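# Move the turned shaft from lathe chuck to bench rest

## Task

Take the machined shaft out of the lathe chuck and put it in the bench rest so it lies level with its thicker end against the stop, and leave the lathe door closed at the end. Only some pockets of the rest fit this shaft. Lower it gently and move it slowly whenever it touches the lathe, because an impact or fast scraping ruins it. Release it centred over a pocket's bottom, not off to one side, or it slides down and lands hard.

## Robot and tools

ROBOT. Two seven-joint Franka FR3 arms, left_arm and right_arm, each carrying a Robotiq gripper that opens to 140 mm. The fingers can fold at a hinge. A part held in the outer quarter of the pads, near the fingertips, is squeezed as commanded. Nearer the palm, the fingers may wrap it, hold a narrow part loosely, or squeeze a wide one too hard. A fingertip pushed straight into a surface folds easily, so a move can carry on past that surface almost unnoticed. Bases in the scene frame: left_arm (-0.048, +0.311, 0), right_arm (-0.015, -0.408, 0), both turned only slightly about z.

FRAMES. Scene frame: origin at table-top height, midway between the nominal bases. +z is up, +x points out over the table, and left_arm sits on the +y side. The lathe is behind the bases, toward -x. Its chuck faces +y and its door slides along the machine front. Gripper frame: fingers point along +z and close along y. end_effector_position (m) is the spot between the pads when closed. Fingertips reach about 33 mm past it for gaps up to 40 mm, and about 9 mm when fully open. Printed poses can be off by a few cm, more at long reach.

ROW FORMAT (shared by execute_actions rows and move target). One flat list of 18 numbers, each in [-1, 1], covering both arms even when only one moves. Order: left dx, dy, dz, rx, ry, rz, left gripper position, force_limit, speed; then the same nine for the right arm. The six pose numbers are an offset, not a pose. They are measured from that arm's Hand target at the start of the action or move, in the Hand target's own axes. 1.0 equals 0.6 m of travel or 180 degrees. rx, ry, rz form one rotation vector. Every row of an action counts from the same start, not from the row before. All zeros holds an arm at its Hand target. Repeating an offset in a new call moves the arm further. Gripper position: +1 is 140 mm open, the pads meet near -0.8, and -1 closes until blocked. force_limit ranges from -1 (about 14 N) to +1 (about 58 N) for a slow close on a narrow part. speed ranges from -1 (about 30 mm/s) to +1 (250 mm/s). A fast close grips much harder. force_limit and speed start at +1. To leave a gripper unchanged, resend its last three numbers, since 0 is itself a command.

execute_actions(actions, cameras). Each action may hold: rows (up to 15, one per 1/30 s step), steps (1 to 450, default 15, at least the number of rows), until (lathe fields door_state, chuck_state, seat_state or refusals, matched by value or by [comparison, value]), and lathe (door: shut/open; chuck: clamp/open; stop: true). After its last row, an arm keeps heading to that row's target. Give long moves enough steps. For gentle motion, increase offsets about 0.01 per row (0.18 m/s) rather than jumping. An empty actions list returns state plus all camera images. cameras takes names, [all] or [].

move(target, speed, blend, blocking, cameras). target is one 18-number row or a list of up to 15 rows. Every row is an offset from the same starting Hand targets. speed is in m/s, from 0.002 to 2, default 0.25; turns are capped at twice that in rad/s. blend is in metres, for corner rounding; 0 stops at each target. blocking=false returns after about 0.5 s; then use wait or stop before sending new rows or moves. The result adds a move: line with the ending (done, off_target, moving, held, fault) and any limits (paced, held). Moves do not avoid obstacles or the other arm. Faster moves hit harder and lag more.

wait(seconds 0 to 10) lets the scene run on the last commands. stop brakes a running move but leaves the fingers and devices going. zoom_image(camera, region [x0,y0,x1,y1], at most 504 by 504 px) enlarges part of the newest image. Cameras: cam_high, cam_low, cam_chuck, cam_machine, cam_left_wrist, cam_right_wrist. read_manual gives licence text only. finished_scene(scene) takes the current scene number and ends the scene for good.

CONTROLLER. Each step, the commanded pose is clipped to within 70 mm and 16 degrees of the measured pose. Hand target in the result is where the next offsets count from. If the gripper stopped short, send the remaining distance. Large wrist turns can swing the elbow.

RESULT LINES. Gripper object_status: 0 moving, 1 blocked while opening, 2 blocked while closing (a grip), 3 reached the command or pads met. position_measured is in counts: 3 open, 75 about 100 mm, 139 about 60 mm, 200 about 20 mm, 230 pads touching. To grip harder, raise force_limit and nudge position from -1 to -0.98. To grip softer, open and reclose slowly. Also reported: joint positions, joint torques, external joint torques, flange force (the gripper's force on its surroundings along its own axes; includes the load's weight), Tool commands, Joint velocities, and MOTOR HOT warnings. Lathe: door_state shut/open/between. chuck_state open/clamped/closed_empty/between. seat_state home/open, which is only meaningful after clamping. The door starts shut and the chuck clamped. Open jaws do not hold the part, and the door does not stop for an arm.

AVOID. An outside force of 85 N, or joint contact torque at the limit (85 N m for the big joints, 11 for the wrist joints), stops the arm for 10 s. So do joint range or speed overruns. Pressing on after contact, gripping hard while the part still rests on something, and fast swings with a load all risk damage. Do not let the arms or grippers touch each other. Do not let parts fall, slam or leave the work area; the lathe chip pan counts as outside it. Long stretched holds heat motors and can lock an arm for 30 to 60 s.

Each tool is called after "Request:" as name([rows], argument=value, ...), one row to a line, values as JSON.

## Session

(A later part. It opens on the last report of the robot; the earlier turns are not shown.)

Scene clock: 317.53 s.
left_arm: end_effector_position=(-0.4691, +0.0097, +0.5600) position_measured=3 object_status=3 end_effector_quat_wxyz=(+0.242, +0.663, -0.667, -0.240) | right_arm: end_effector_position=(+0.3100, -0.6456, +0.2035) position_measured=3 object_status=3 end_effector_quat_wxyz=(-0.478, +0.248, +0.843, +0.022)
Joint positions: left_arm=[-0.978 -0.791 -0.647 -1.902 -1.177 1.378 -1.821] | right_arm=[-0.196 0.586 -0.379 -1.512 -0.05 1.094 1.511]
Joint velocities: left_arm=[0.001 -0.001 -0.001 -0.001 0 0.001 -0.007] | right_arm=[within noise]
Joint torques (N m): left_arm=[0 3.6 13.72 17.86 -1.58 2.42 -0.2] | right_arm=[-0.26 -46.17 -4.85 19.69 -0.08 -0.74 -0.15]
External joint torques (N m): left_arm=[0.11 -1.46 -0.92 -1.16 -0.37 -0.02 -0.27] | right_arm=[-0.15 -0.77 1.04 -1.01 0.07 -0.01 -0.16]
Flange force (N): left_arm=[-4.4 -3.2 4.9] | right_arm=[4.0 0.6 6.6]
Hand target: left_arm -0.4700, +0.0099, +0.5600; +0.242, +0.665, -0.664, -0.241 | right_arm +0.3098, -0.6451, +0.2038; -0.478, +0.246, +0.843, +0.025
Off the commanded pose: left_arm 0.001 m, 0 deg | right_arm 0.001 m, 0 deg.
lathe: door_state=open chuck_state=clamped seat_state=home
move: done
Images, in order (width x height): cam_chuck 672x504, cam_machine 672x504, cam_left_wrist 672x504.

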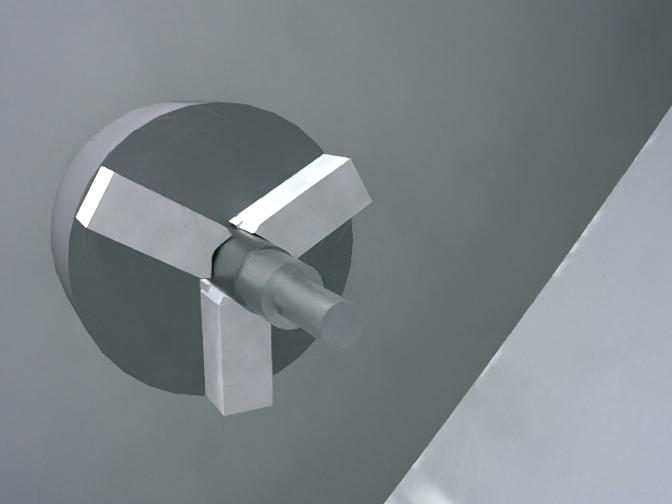

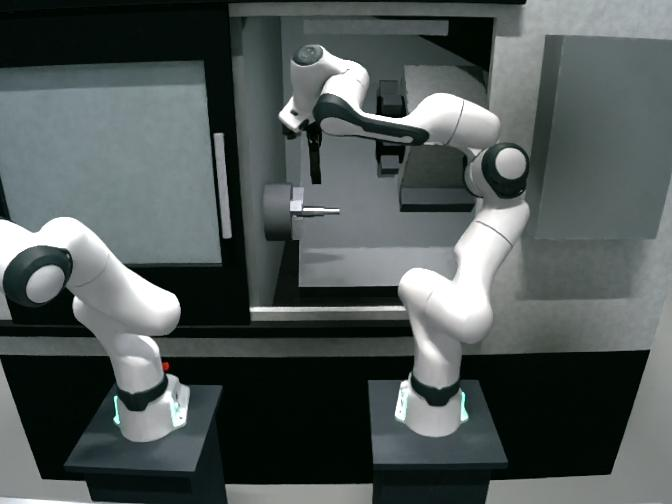

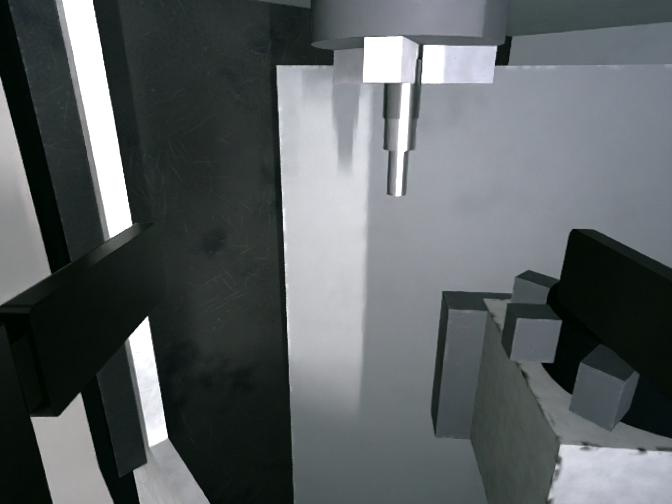

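Request:
move(target=[0,-0.2006,0.006,-0.111,0,0,1,1,1,0,0,0,0,0,0,1,1,1], speed=0.25, cameras=["cam_machine","cam_left_wrist"])

Request:
zoom_image(camera="cam_left_wrist", region=[300, 80, 500, 230])

Scene clock: 329.80 s.
left_arm: end_effector_position=(-0.3799, +0.0107, +0.4792) position_measured=3 object_status=3 end_effector_quat_wxyz=(+0.351, +0.616, -0.611, -0.353) | right_arm: end_effector_position=(+0.3100, -0.6456, +0.2035) position_measured=3 object_status=3 end_effector_quat_wxyz=(-0.478, +0.248, +0.843, +0.022)
Joint positions: left_arm=[-1.12 -0.91 -0.392 -2.485 -1.334 1.425 -1.444] | right_arm=[-0.196 0.586 -0.379 -1.512 -0.05 1.094 1.511]
Joint velocities: left_arm=[0 -0.001 0 -0.001 0.001 0 0.007] | right_arm=[within noise]
Joint torques (N m): left_arm=[-0.19 0.18 9 21.59 -2.46 1.24 0.27] | right_arm=[-0.25 -46.23 -4.82 19.69 -0.08 -0.74 -0.18]
External joint torques (N m): left_arm=[-0.16 -0.32 -0.53 -1.37 -0.44 0.19 0.18] | right_arm=[-0.11 -1.15 1.04 -0.84 0.07 -0.01 -0.18]
Flange force (N): left_arm=[-3.1 -2.9 3.9] | right_arm=[4.7 0.5 6.6]
Hand target: left_arm -0.3801, +0.0101, +0.4799; +0.354, +0.613, -0.612, -0.353 | right_arm +0.3098, -0.6451, +0.2038; -0.478, +0.246, +0.843, +0.025
Off the commanded pose: left_arm 0.001 m, 0 deg | right_arm 0.001 m, 0 deg.
lathe: door_state=open chuck_state=clamped seat_state=home
move: done
Images, in order (width x height): cam_machine 672x504, cam_left_wrist 672x504.

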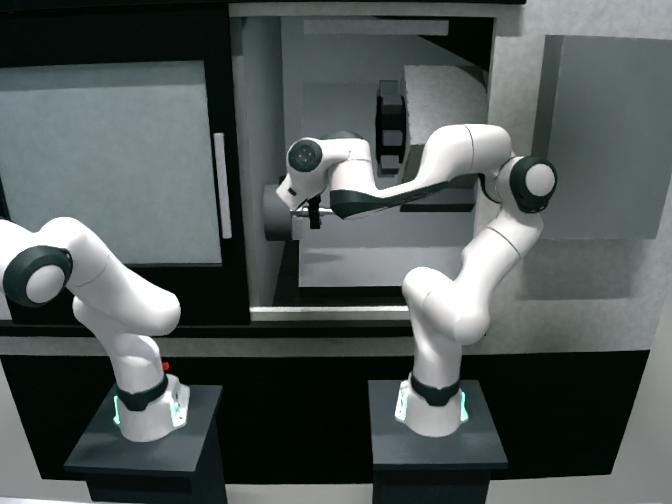

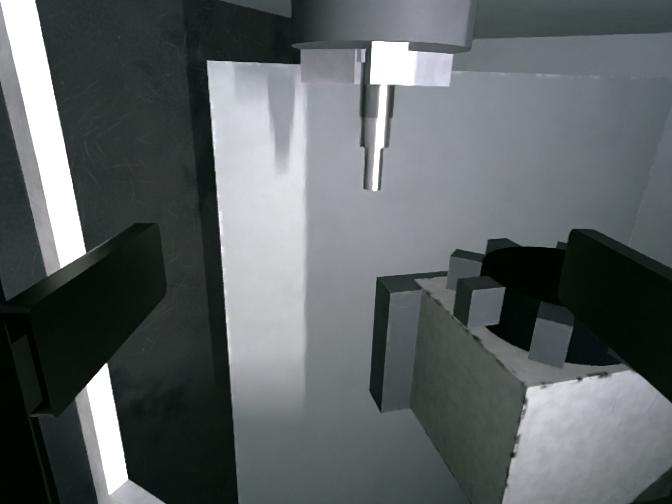

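Scaled by 2.520 from the camera's 672x504 image, which has a finer 960x720 frame.

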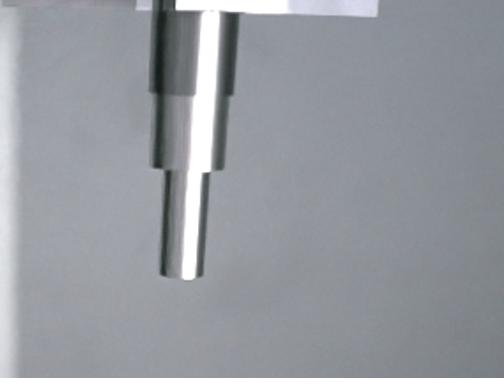

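Request:
move(target=[0.035,0.059,0.4855,0,0,0,1,1,1,0,0,0,0,0,0,1,1,1], speed=0.15, cameras=["cam_machine","cam_left_wrist","cam_chuck","cam_low"])

Scene clock: 363.67 s.
left_arm: end_effector_position=(-0.6494, -0.0104, +0.3640) position_measured=3 object_status=3 end_effector_quat_wxyz=(+0.353, +0.611, -0.615, -0.351) | right_arm: end_effector_position=(+0.3100, -0.6456, +0.2035) position_measured=3 object_status=3 end_effector_quat_wxyz=(-0.478, +0.248, +0.843, +0.022)
Joint positions: left_arm=[-0.935 -0.823 -1.223 -2.262 -1.878 1.887 -1.461] | right_arm=[-0.196 0.586 -0.379 -1.512 -0.05 1.094 1.511]
Joint velocities: left_arm=[0 -0.001 0 0 -0.001 0.004 0] | right_arm=[within noise]
Joint torques (N m): left_arm=[0.4 10.31 20.29 18.3 -1.43 1.3 -0.18] | right_arm=[-0.25 -46.26 -4.84 19.69 -0.08 -0.75 -0.18]
External joint torques (N m): left_arm=[0.43 -0.65 -1.16 -0.15 -0.47 0.19 -0.27] | right_arm=[-0.25 -1.18 0.93 -0.89 0.06 -0.02 -0.18]
Flange force (N): left_arm=[1.8 -0.4 4.9] | right_arm=[4.8 0.3 6.8]
Hand target: left_arm -0.6499, -0.0115, +0.3647; +0.354, +0.613, -0.612, -0.353 | right_arm +0.3098, -0.6451, +0.2038; -0.478, +0.246, +0.843, +0.025
Off the commanded pose: left_arm 0.001 m, 1 deg | right_arm 0.001 m, 0 deg.
lathe: door_state=open chuck_state=clamped seat_state=home
move: done
Images, in order (width x height): cam_low 672x504, cam_chuck 672x504, cam_machine 672x504, cam_left_wrist 672x504.

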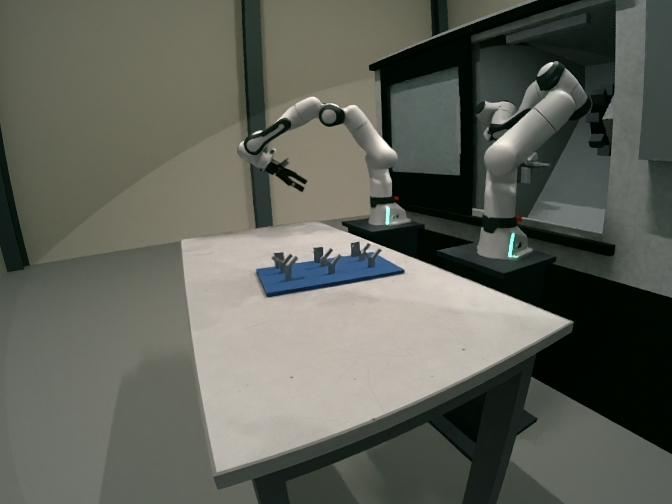

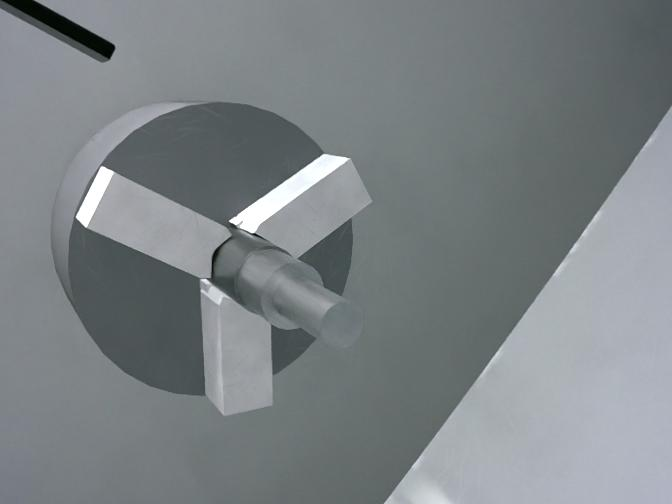

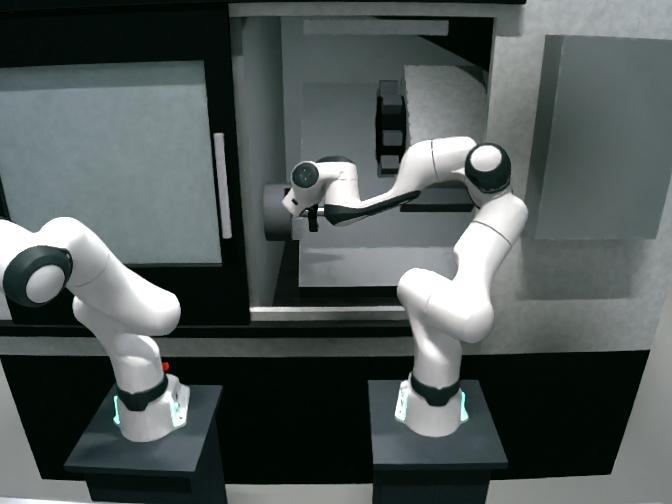

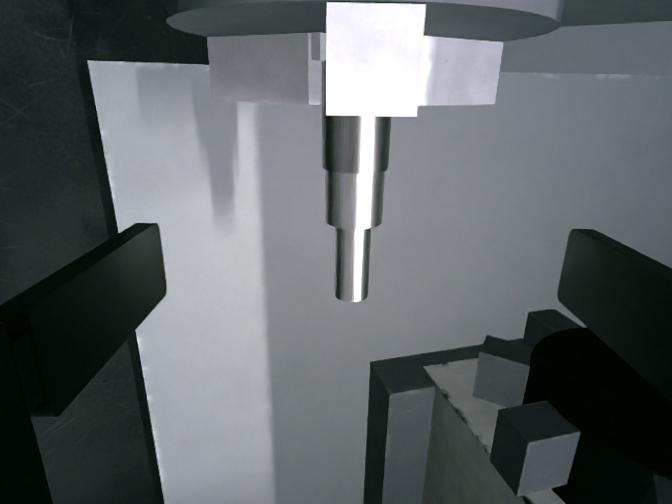

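Request:
move(target=[-0.0242,0.0051,0.2128,0,0,0,1,1,1,0,0,0,0,0,0,1,1,1], speed=0.08, cameras=["cam_machine","cam_left_wrist","cam_chuck"])

Request:
zoom_image(camera="cam_left_wrist", region=[100, 0, 604, 378])

Scene clock: 393.27 s.
left_arm: end_effector_position=(-0.7615, +0.0038, +0.3029) position_measured=3 object_status=3 end_effector_quat_wxyz=(+0.354, +0.611, -0.615, -0.351) | right_arm: end_effector_position=(+0.3100, -0.6456, +0.2035) position_measured=3 object_status=3 end_effector_quat_wxyz=(-0.478, +0.248, +0.843, +0.022)
Joint positions: left_arm=[-0.735 -0.888 -1.576 -2.035 -2.062 2.045 -1.49] | right_arm=[-0.196 0.586 -0.379 -1.512 -0.05 1.094 1.511]
Joint velocities: left_arm=[-0.001 -0.001 -0.002 0.001 0 0.005 -0.003] | right_arm=[within noise]
Joint torques (N m): left_arm=[0.4 22.53 24.45 15.78 -0.87 1.35 -0.1] | right_arm=[-0.29 -46.18 -4.81 19.65 -0.08 -0.76 -0.15]
External joint torques (N m): left_arm=[0.46 -0.51 -0.91 -0.05 -0.35 0.18 -0.19] | right_arm=[-0.29 -0.94 0.98 -1 0.06 -0.03 -0.16]
Flange force (N): left_arm=[2.1 -0.4 4.4] | right_arm=[4.4 0.4 6.8]
Hand target: left_arm -0.7620, +0.0028, +0.3034; +0.354, +0.613, -0.612, -0.353 | right_arm +0.3098, -0.6451, +0.2038; -0.478, +0.246, +0.843, +0.025
Off the commanded pose: left_arm 0.001 m, 1 deg | right_arm 0.001 m, 0 deg.
lathe: door_state=open chuck_state=clamped seat_state=home
move: done
Images, in order (width x height): cam_chuck 672x504, cam_machine 672x504, cam_left_wrist 672x504.

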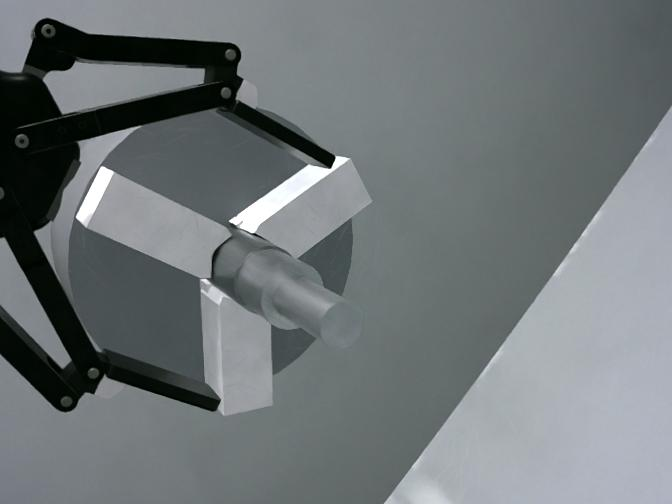

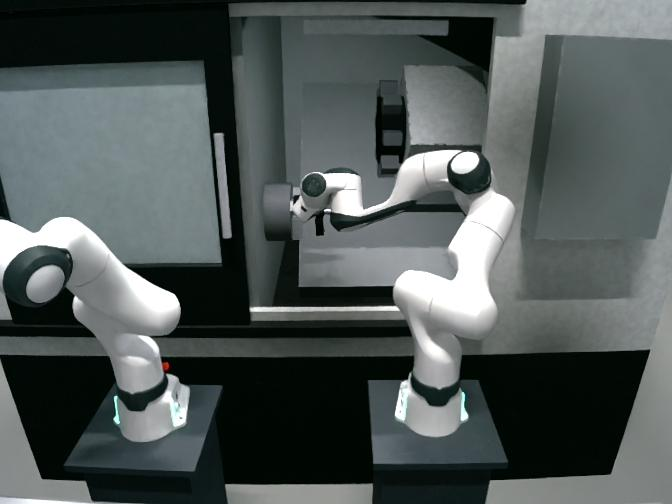

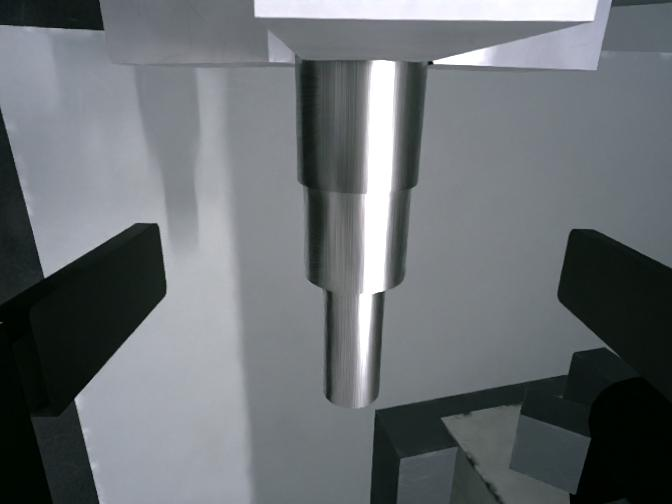

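Scaled by 1.000.

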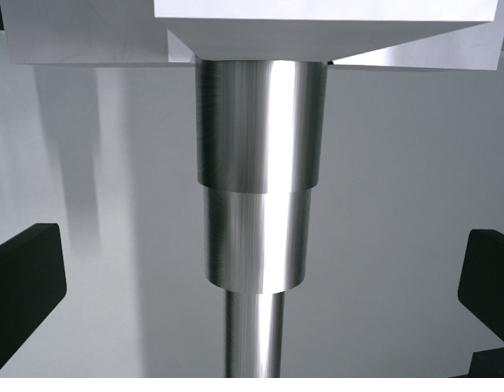

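Request:
move(target=[0.005,0,-0.025,0,0,0,1,1,1,0,0,0,0,0,0,1,1,1], speed=0.08, cameras=["cam_left_wrist","cam_chuck"])

Request:
zoom_image(camera="cam_chuck", region=[170, 120, 420, 430])

Scene clock: 414.20 s.
left_arm: end_effector_position=(-0.7496, -0.0013, +0.3113) position_measured=3 object_status=3 end_effector_quat_wxyz=(+0.355, +0.614, -0.610, -0.353) | right_arm: end_effector_position=(+0.3100, -0.6456, +0.2035) position_measured=3 object_status=3 end_effector_quat_wxyz=(-0.478, +0.248, +0.843, +0.022)
Joint positions: left_arm=[-0.752 -0.872 -1.543 -2.062 -2.048 2.034 -1.491] | right_arm=[-0.196 0.586 -0.379 -1.512 -0.05 1.094 1.511]
Joint velocities: left_arm=[-0.002 0 0 0 0.001 -0.006 0] | right_arm=[within noise]
Joint torques (N m): left_arm=[-0.15 21.29 24.85 14.97 -0.26 0.86 0.05] | right_arm=[-0.26 -46.22 -4.86 19.66 -0.09 -0.75 -0.19]
External joint torques (N m): left_arm=[-0.1 -0.32 -0.12 -1.22 0.3 -0.29 -0.04] | right_arm=[-0.25 -1.04 0.92 -0.93 0.05 -0.01 -0.19]
Flange force (N): left_arm=[-2.0 -2.3 -3.0] | right_arm=[4.5 0.3 6.7]
Hand target: left_arm -0.7490, -0.0001, +0.3109; +0.354, +0.613, -0.612, -0.353 | right_arm +0.3098, -0.6451, +0.2038; -0.478, +0.246, +0.843, +0.025
Off the commanded pose: left_arm 0.001 m, 0 deg | right_arm 0.001 m, 0 deg.
lathe: door_state=open chuck_state=clamped seat_state=home
move: done
Images, in order (width x height): cam_chuck 672x504, cam_left_wrist 672x504.

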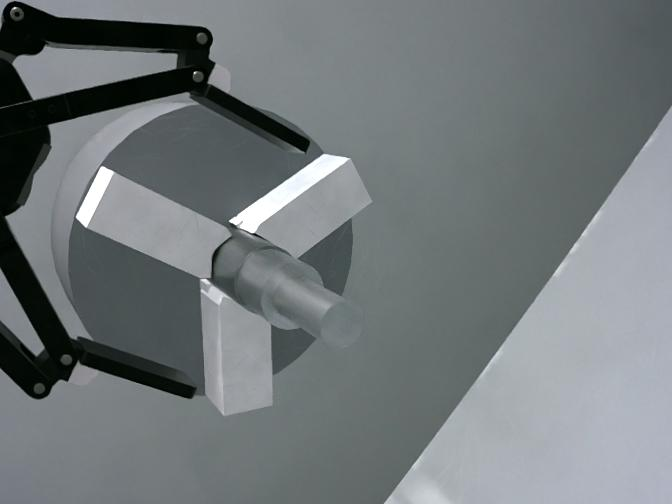

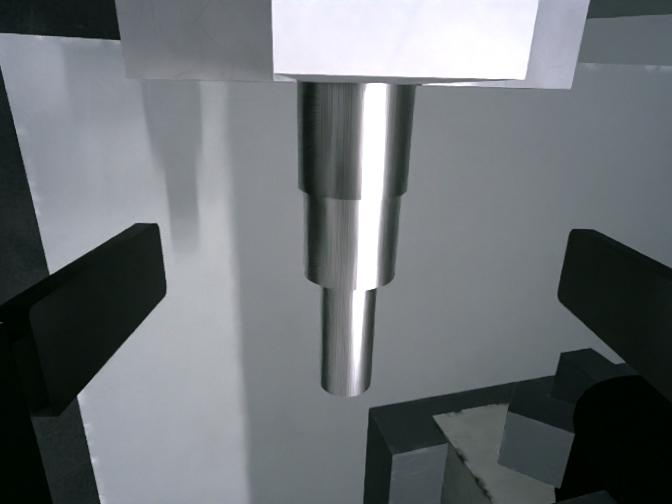

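Scaled by 1.626 from the camera's 672x504 image, which has a finer 960x720 frame.

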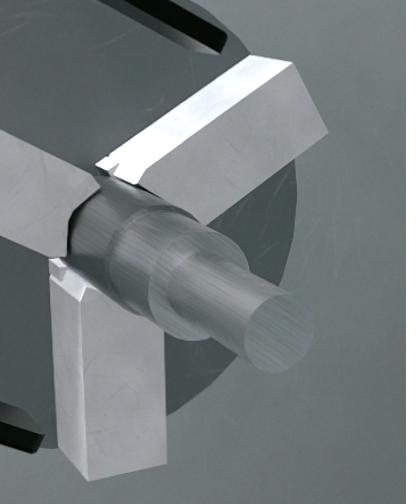

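Request:
execute_actions([
  {"rows":[[0,0,0,0,0,0,-0.08,0,-0.5,0,0,0,0,0,0,1,1,1]],"steps":60},
], cameras=["cam_left_wrist","cam_chuck"])

Request:
zoom_image(camera="cam_chuck", region=[170, 150, 390, 370])

Scene clock: 426.77 s.
left_arm: end_effector_position=(-0.7495, -0.0010, +0.3115) position_measured=139 object_status=3 end_effector_quat_wxyz=(+0.355, +0.614, -0.610, -0.354) | right_arm: end_effector_position=(+0.3100, -0.6456, +0.2035) position_measured=3 object_status=3 end_effector_quat_wxyz=(-0.478, +0.248, +0.843, +0.022)
Joint positions: left_arm=[-0.753 -0.872 -1.543 -2.062 -2.048 2.032 -1.491] | right_arm=[-0.196 0.586 -0.379 -1.512 -0.05 1.094 1.511]
Joint torques (N m): left_arm=[-0.44 21.06 24.86 15.09 -0.54 0.88 0.04] | right_arm=[-0.32 -46.17 -4.82 19.65 -0.09 -0.74 -0.23]
External joint torques (N m): left_arm=[-0.23 -0.5 0.02 -1.17 0.06 -0.24 -0.05] | right_arm=[-0.28 -1 0.99 -0.98 0.06 -0.01 -0.23]
Flange force (N): left_arm=[-2.7 -2.4 -2.9] | right_arm=[4.4 0.2 6.8]
Hand target: left_arm -0.7490, -0.0001, +0.3109; +0.354, +0.613, -0.612, -0.353 | right_arm +0.3098, -0.6451, +0.2038; -0.478, +0.246, +0.843, +0.025
Off the commanded pose: left_arm 0.001 m, 0 deg | right_arm 0.001 m, 0 deg.
lathe: door_state=open chuck_state=clamped seat_state=home
Images, in order (width x height): cam_chuck 672x504, cam_left_wrist 672x504.

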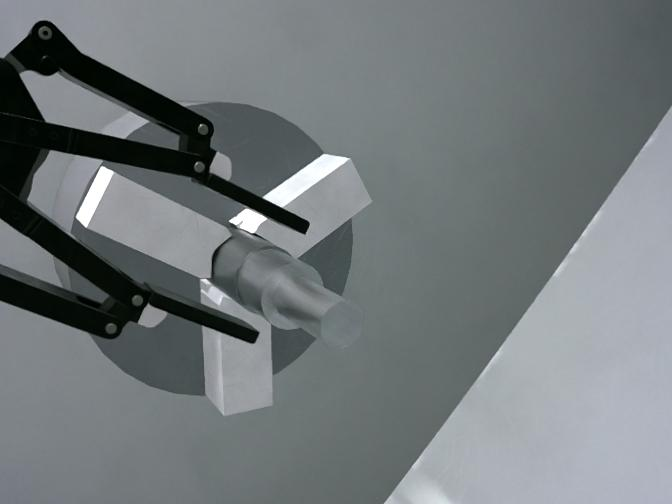

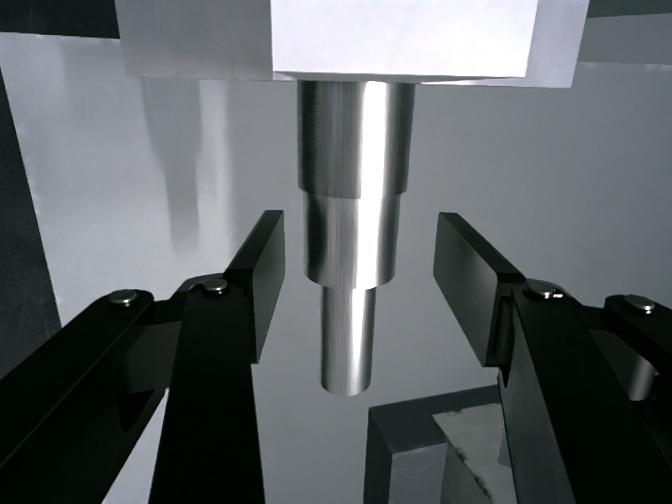

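Scaled by 2.291 from the camera's 672x504 image, which has a finer 960x720 frame.

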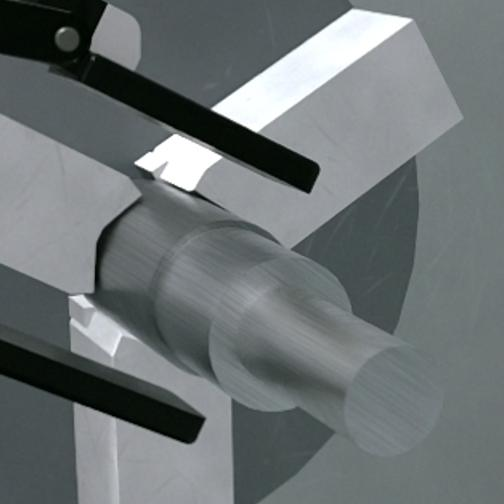

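Request:
execute_actions([
  {"rows":[[0,0,0,0,0,0,-1,-1,-1,0,0,0,0,0,0,1,1,1]],"steps":75},
], cameras=["cam_left_wrist","cam_chuck"])

Scene clock: 439.20 s.
left_arm: end_effector_position=(-0.7474, -0.0011, +0.3087) position_measured=175 object_status=2 end_effector_quat_wxyz=(+0.352, +0.615, -0.611, -0.352) | right_arm: end_effector_position=(+0.3100, -0.6456, +0.2035) position_measured=3 object_status=3 end_effector_quat_wxyz=(-0.478, +0.248, +0.843, +0.022)
Joint positions: left_arm=[-0.753 -0.872 -1.543 -2.067 -2.044 2.03 -1.491] | right_arm=[-0.196 0.586 -0.379 -1.512 -0.05 1.094 1.511]
Joint torques (N m): left_arm=[-0.26 21.24 24.88 17.69 -1.66 1.21 0.05] | right_arm=[-0.25 -46.22 -4.81 19.66 -0.08 -0.75 -0.17]
External joint torques (N m): left_arm=[-0.16 -0.3 -0.03 1.47 -1.05 0.07 -0.04] | right_arm=[-0.15 -0.95 1.05 -0.98 0.07 -0.02 -0.17]
Flange force (N): left_arm=[1.8 1.8 4.9] | right_arm=[4.4 0.5 6.8]
Hand target: left_arm -0.7490, -0.0001, +0.3109; +0.354, +0.613, -0.612, -0.353 | right_arm +0.3098, -0.6451, +0.2038; -0.478, +0.246, +0.843, +0.025
Off the commanded pose: left_arm 0.003 m, 0 deg | right_arm 0.001 m, 0 deg.
lathe: door_state=open chuck_state=clamped seat_state=home
Images, in order (width x height): cam_chuck 672x504, cam_left_wrist 672x504.

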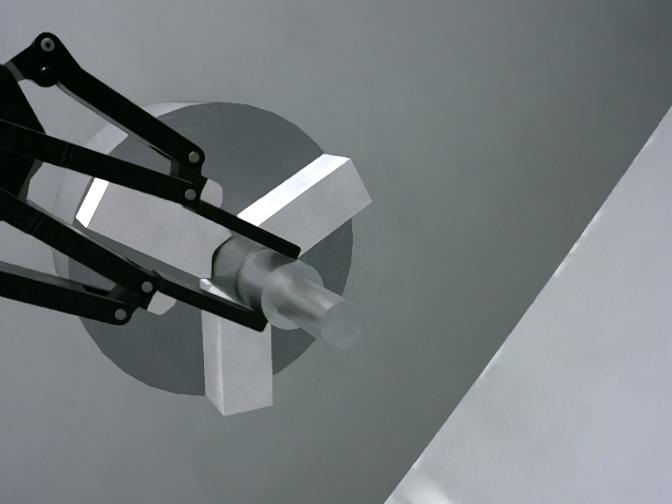

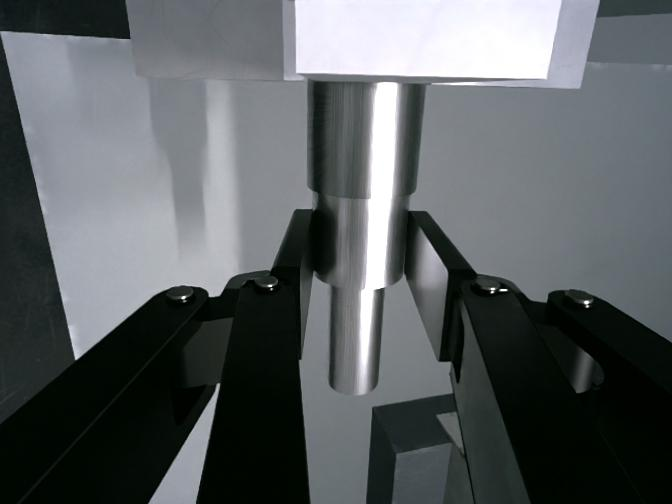

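Request:
execute_actions([
  {"rows":[[0.0017,-0.0045,-0.0005,0,0,0,-1,-1,-1,0,0,0,0,0,0,1,1,1]],"steps":20},
  {"rows":[[0,0,0,0,0,0,-0.98,0.3,-1,0,0,0,0,0,0,1,1,1]],"steps":40},
], cameras=["cam_left_wrist"])

Scene clock: 444.63 s.
left_arm: end_effector_position=(-0.7473, -0.0011, +0.3086) position_measured=178 object_status=2 end_effector_quat_wxyz=(+0.353, +0.614, -0.612, -0.352) | right_arm: end_effector_position=(+0.3100, -0.6456, +0.2035) position_measured=3 object_status=3 end_effector_quat_wxyz=(-0.478, +0.248, +0.843, +0.022)
Joint positions: left_arm=[-0.753 -0.872 -1.543 -2.067 -2.044 2.029 -1.489] | right_arm=[-0.196 0.586 -0.379 -1.512 -0.05 1.094 1.511]
Joint torques (N m): left_arm=[-0.06 20.82 23.41 15.37 -0.97 1 0.26] | right_arm=[-0.24 -46.19 -4.79 19.63 -0.09 -0.75 -0.21]
External joint torques (N m): left_arm=[-0.05 -0.66 -1.45 -0.72 -0.36 -0.14 0.17] | right_arm=[-0.2 -1.02 1.02 -0.99 0.05 -0.03 -0.22]
External joint torques at the end of the 1st action: left_arm=[-0.05 -0.59 -1.34 -0.94 -0.3 -0.22 0.25] | right_arm=[-0.09 -0.99 1.06 -0.9 0.06 -0.01 -0.19]
Flange force (N): left_arm=[0.4 -3.2 3.1] | right_arm=[4.6 0.4 7.0]
Flange force at the end of the 1st action (N): left_arm=[0.0 -3.7 2.1] | right_arm=[4.4 0.5 6.6]
Hand target: left_arm -0.7474, -0.0011, +0.3087; +0.354, +0.613, -0.612, -0.353 | right_arm +0.3098, -0.6451, +0.2038; -0.478, +0.246, +0.843, +0.025
Off the commanded pose: left_arm 0.000 m, 0 deg | right_arm 0.001 m, 0 deg.
lathe: door_state=open chuck_state=clamped seat_state=home
Images, in order (width x height): cam_left_wrist 672x504.

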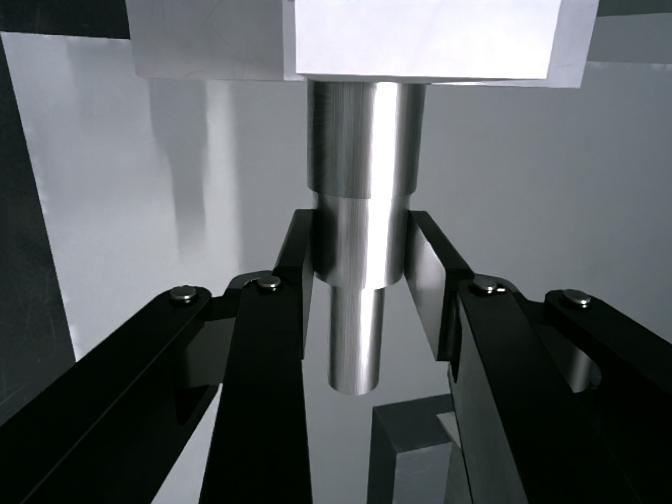

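Gripped. Open the chuck.

Request:
execute_actions([
  {"lathe":{"chuck":"open"},"steps":150,"until":{"lathe":{"chuck_state":"open"}}},
], cameras=["cam_left_wrist","cam_chuck"])

Request:
zoom_image(camera="cam_chuck", region=[170, 150, 390, 370])

Scene clock: 447.10 s.
left_arm: end_effector_position=(-0.7470, -0.0007, +0.3073) position_measured=178 object_status=2 end_effector_quat_wxyz=(+0.352, +0.615, -0.612, -0.352) | right_arm: end_effector_position=(+0.3100, -0.6456, +0.2035) position_measured=3 object_status=3 end_effector_quat_wxyz=(-0.478, +0.248, +0.843, +0.022)
Joint positions: left_arm=[-0.753 -0.872 -1.544 -2.068 -2.044 2.029 -1.488] | right_arm=[-0.196 0.586 -0.379 -1.512 -0.05 1.094 1.511]
Joint torques (N m): left_arm=[-0.13 21.84 25.32 16.07 -1.31 1.05 0.21] | right_arm=[-0.23 -46.21 -4.83 19.69 -0.09 -0.75 -0.14]
External joint torques (N m): left_arm=[-0.1 0.35 0.45 -0.06 -0.71 -0.09 0.12] | right_arm=[-0.15 -1.1 1 -0.89 0.05 -0.03 -0.14]
Flange force (N): left_arm=[-1.0 -1.1 -1.0] | right_arm=[4.7 0.5 6.7]
Hand target: left_arm -0.7474, -0.0011, +0.3087; +0.354, +0.613, -0.612, -0.353 | right_arm +0.3098, -0.6451, +0.2038; -0.478, +0.246, +0.843, +0.025
Tool commands: left_gripper/position=-0.98 left_gripper/force_limit=+0.3 left_gripper/speed=-1.0 right_gripper/position=+1.0 right_gripper/force_limit=+1.0 right_gripper/speed=+1.0
Off the commanded pose: left_arm 0.001 m, 0 deg | right_arm 0.001 m, 0 deg.
lathe: door_state=open chuck_state=open seat_state=open
Images, in order (width x height): cam_chuck 672x504, cam_left_wrist 672x504.

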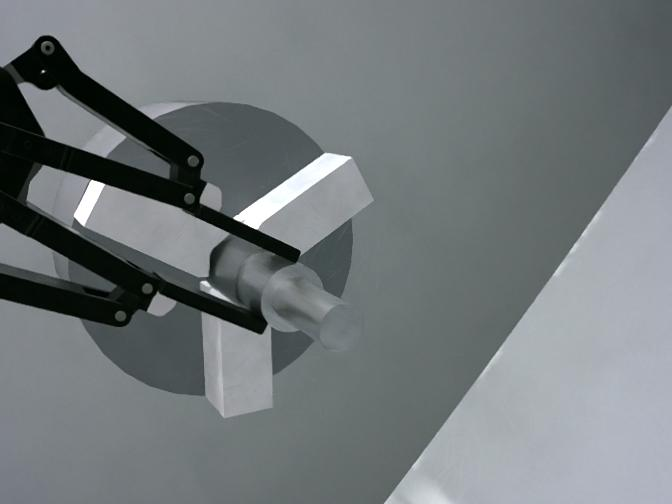

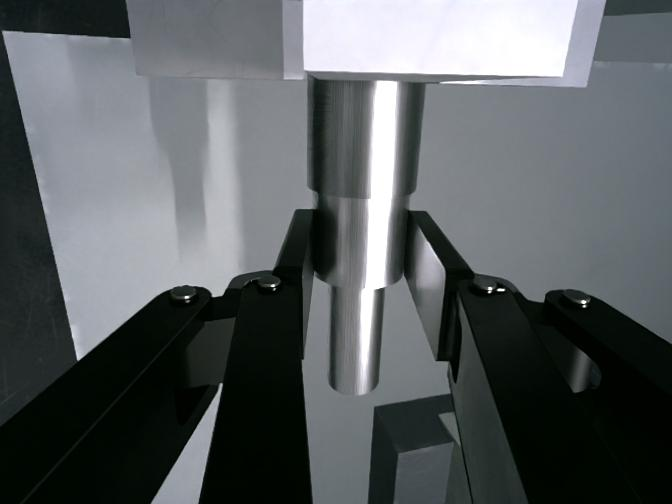

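Scaled by 2.291 from the camera's 672x504 image, which has a finer 960x720 frame.

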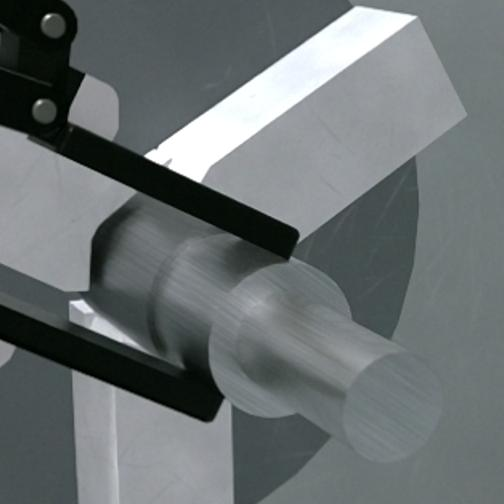

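Request:
move([
  [0,0.0014,-0.0008,0,0,0,-0.98,0.3,-1,0,0,0,0,0,0,1,1,1],
  [-0.06,0.0014,-0.0008,0,0,0,-0.98,0.3,-1,0,0,0,0,0,0,1,1,1],
], speed=0.02, cameras=["cam_left_wrist","cam_chuck"])

Scene clock: 452.90 s.
left_arm: end_effector_position=(-0.7465, +0.0367, +0.3040) position_measured=178 object_status=2 end_effector_quat_wxyz=(+0.350, +0.612, -0.617, -0.350) | right_arm: end_effector_position=(+0.3100, -0.6456, +0.2035) position_measured=3 object_status=3 end_effector_quat_wxyz=(-0.478, +0.248, +0.843, +0.022)
Joint positions: left_arm=[-0.873 -0.872 -1.507 -2.13 -2.046 2.072 -1.494] | right_arm=[-0.196 0.586 -0.379 -1.512 -0.05 1.094 1.511]
Joint velocities: left_arm=[0.001 0.001 0.001 -0.002 -0.001 0.005 -0.002] | right_arm=[within noise]
Joint torques (N m): left_arm=[-0.36 20.35 26.7 17.04 -1.81 1.52 -0.03] | right_arm=[-0.24 -46.16 -4.86 19.66 -0.08 -0.73 -0.18]
External joint torques (N m): left_arm=[-0.3 0.9 2.19 0.86 -1.33 0.34 -0.12] | right_arm=[-0.26 -1.01 0.9 -0.95 0.06 -0.01 -0.19]
Flange force (N): left_arm=[-2.8 1.3 -3.5] | right_arm=[4.5 0.3 6.8]
Hand target: left_arm -0.7475, +0.0349, +0.3097; +0.354, +0.613, -0.612, -0.353 | right_arm +0.3098, -0.6451, +0.2038; -0.478, +0.246, +0.843, +0.025
Off the commanded pose: left_arm 0.006 m, 1 deg | right_arm 0.001 m, 0 deg.
lathe: door_state=open chuck_state=open seat_state=open
move: off_target (left_arm)
Images, in order (width x height): cam_chuck 672x504, cam_left_wrist 672x504.

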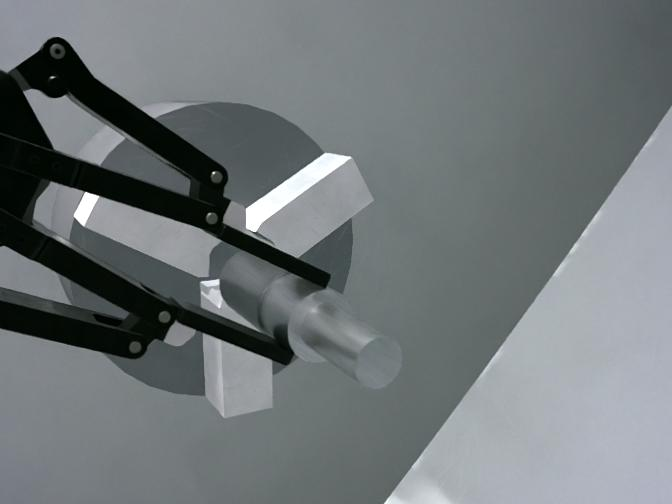

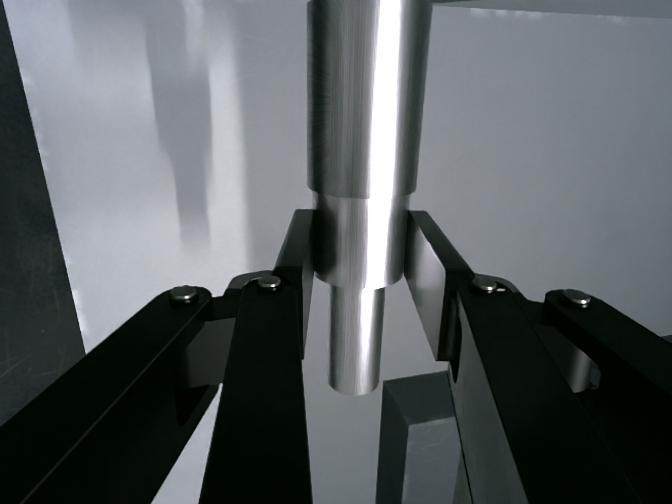

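Request:
move(target=[0,0.0065,-0.0038,0,0,0,-0.98,0.3,-1,0,0,0,0,0,0,1,1,1], speed=0.02, cameras=["cam_chuck"])

Request:
zoom_image(camera="cam_chuck", region=[170, 180, 430, 420])

Scene clock: 459.83 s.
left_arm: end_effector_position=(-0.7461, +0.0351, +0.3092) position_measured=178 object_status=2 end_effector_quat_wxyz=(+0.352, +0.613, -0.614, -0.351) | right_arm: end_effector_position=(+0.3100, -0.6456, +0.2035) position_measured=3 object_status=3 end_effector_quat_wxyz=(-0.478, +0.248, +0.843, +0.022)
Joint positions: left_arm=[-0.877 -0.871 -1.499 -2.129 -2.046 2.073 -1.501] | right_arm=[-0.196 0.586 -0.379 -1.512 -0.05 1.094 1.511]
Joint velocities: left_arm=[-0.002 0.001 0.001 0.001 0 0 -0.009] | right_arm=[within noise]
Joint torques (N m): left_arm=[-0.47 19.86 27.11 17.96 -1.22 1.23 -0.05] | right_arm=[-0.3 -46.19 -4.8 19.71 -0.09 -0.75 -0.16]
External joint torques (N m): left_arm=[-0.46 0.57 2.58 1.71 -0.75 0.04 -0.14] | right_arm=[-0.25 -1.12 1 -0.84 0.06 -0.02 -0.17]
Flange force (N): left_arm=[-1.9 4.0 -3.8] | right_arm=[4.5 0.3 6.4]
Hand target: left_arm -0.7475, +0.0349, +0.3142; +0.354, +0.613, -0.612, -0.353 | right_arm +0.3098, -0.6451, +0.2038; -0.478, +0.246, +0.843, +0.025
Off the commanded pose: left_arm 0.005 m, 0 deg | right_arm 0.001 m, 0 deg.
lathe: door_state=open chuck_state=open seat_state=open
move: off_target (left_arm)
Images, in order (width x height): cam_chuck 672x504.

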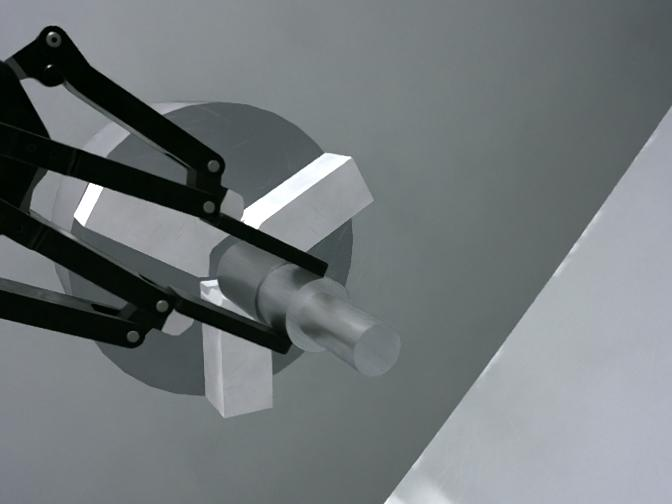

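Scaled by 1.938 from the camera's 672x504 image, which has a finer 960x720 frame.

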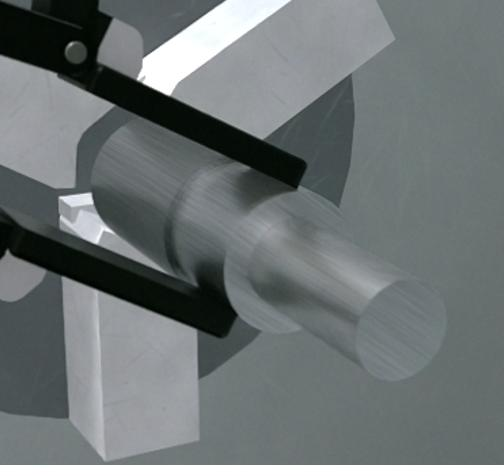

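Request:
move(target=[-0.0917,0,0,0,0,0,-0.98,0.3,-1,0,0,0,0,0,0,1,1,1], speed=0.04, cameras=["cam_chuck","cam_machine","cam_left_wrist"])

Request:
zoom_image(camera="cam_chuck", region=[170, 180, 490, 460])

Scene clock: 465.07 s.
left_arm: end_effector_position=(-0.7466, +0.0915, +0.3092) position_measured=178 object_status=2 end_effector_quat_wxyz=(+0.350, +0.612, -0.617, -0.350) | right_arm: end_effector_position=(+0.3100, -0.6456, +0.2035) position_measured=3 object_status=3 end_effector_quat_wxyz=(-0.478, +0.248, +0.843, +0.022)
Joint positions: left_arm=[-1.055 -0.88 -1.447 -2.204 -2.054 2.147 -1.534] | right_arm=[-0.196 0.586 -0.379 -1.512 -0.05 1.094 1.511]
Joint velocities: left_arm=[0.001 -0.001 0.001 0 -0.001 0.005 -0.003] | right_arm=[within noise]
Joint torques (N m): left_arm=[-0.42 16.79 26.4 16.9 -1.39 1.56 -0.07] | right_arm=[-0.28 -46.19 -4.8 19.72 -0.08 -0.73 -0.21]
External joint torques (N m): left_arm=[-0.31 -0.02 2.42 0.74 -1.14 0.3 -0.15] | right_arm=[-0.45 -0.89 0.88 -0.98 0.04 0 -0.21]
Flange force (N): left_arm=[-3.1 1.2 -4.6] | right_arm=[4.0 0.0 6.6]
Hand target: left_arm -0.7476, +0.0899, +0.3142; +0.354, +0.613, -0.612, -0.353 | right_arm +0.3098, -0.6451, +0.2038; -0.478, +0.246, +0.843, +0.025
Off the commanded pose: left_arm 0.005 m, 1 deg | right_arm 0.001 m, 0 deg.
lathe: door_state=open chuck_state=open seat_state=open
move: off_target (left_arm)
Images, in order (width x height): cam_chuck 672x504, cam_machine 672x504, cam_left_wrist 672x504.

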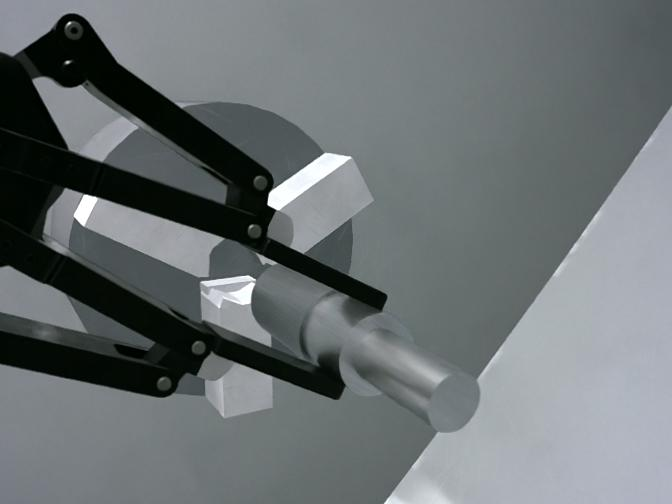

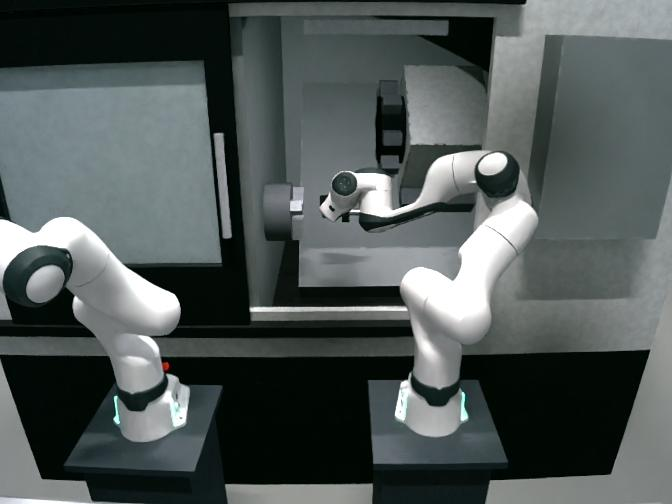

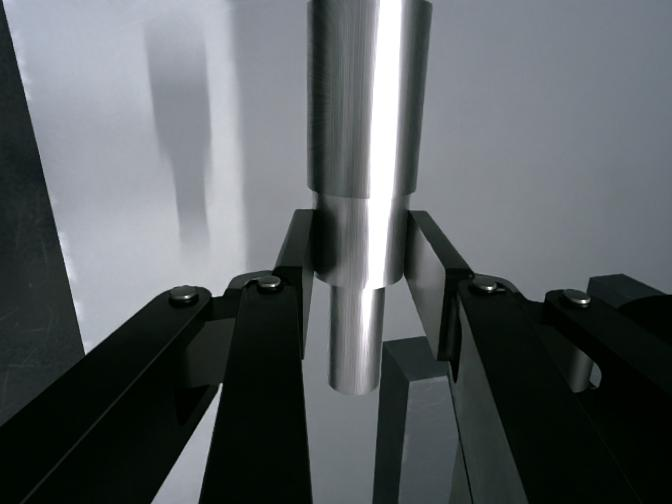

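Scaled by 1.575 from the camera's 672x504 image, which has a finer 960x720 frame.

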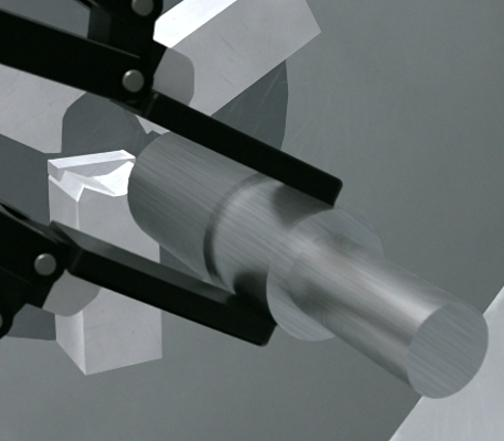

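Request:
move(target=[0.1165,-0.0598,-0.6729,0,0,0,-0.98,0.3,-1,0,0,0,0,0,0,1,1,1], speed=0.12, cameras=["cam_machine","cam_left_wrist"])

Scene clock: 479.73 s.
left_arm: end_effector_position=(-0.3798, +0.0205, +0.4821) position_measured=178 object_status=2 end_effector_quat_wxyz=(+0.350, +0.617, -0.609, -0.354) | right_arm: end_effector_position=(+0.3100, -0.6456, +0.2035) position_measured=3 object_status=3 end_effector_quat_wxyz=(-0.478, +0.248, +0.843, +0.022)
Joint positions: left_arm=[-1.342 -0.888 -0.271 -2.509 -1.251 1.565 -1.502] | right_arm=[-0.196 0.586 -0.379 -1.512 -0.05 1.094 1.511]
Joint velocities: left_arm=[-0.001 -0.001 0 0 0.002 -0.003 0.004] | right_arm=[within noise]
Joint torques (N m): left_arm=[-0.42 -2.89 7.52 25.56 -2.95 0.97 0.41] | right_arm=[-0.22 -46.18 -4.88 19.66 -0.09 -0.74 -0.17]
External joint torques (N m): left_arm=[-0.41 -1.51 0.74 1.62 -1.15 -0.18 0.33] | right_arm=[-0.19 -0.92 0.94 -1.02 0.05 -0.02 -0.18]
Flange force (N): left_arm=[-2.5 2.5 -0.9] | right_arm=[4.4 0.4 6.9]
Hand target: left_arm -0.3800, +0.0207, +0.4853; +0.354, +0.613, -0.612, -0.353 | right_arm +0.3098, -0.6451, +0.2038; -0.478, +0.246, +0.843, +0.025
Off the commanded pose: left_arm 0.003 m, 1 deg | right_arm 0.001 m, 0 deg.
lathe: door_state=open chuck_state=open seat_state=open
move: done
Images, in order (width x height): cam_machine 672x504, cam_left_wrist 672x504.

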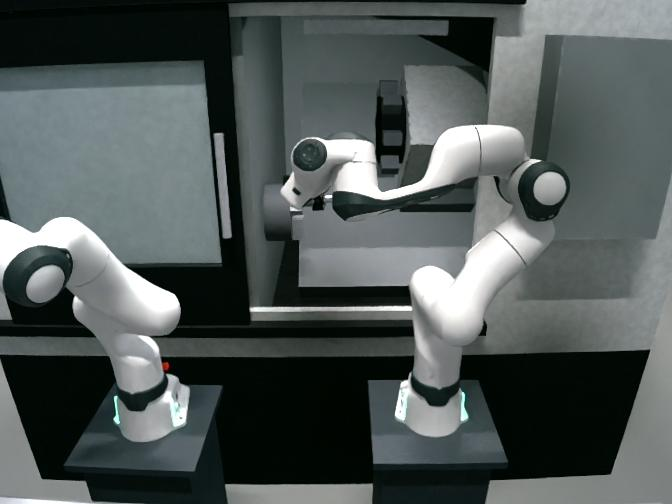

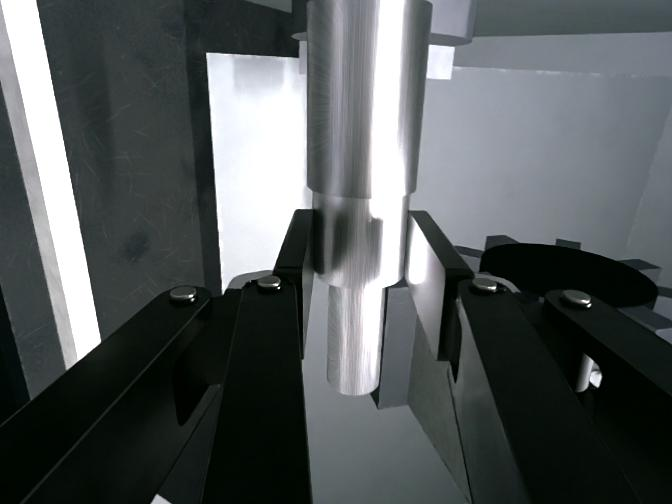

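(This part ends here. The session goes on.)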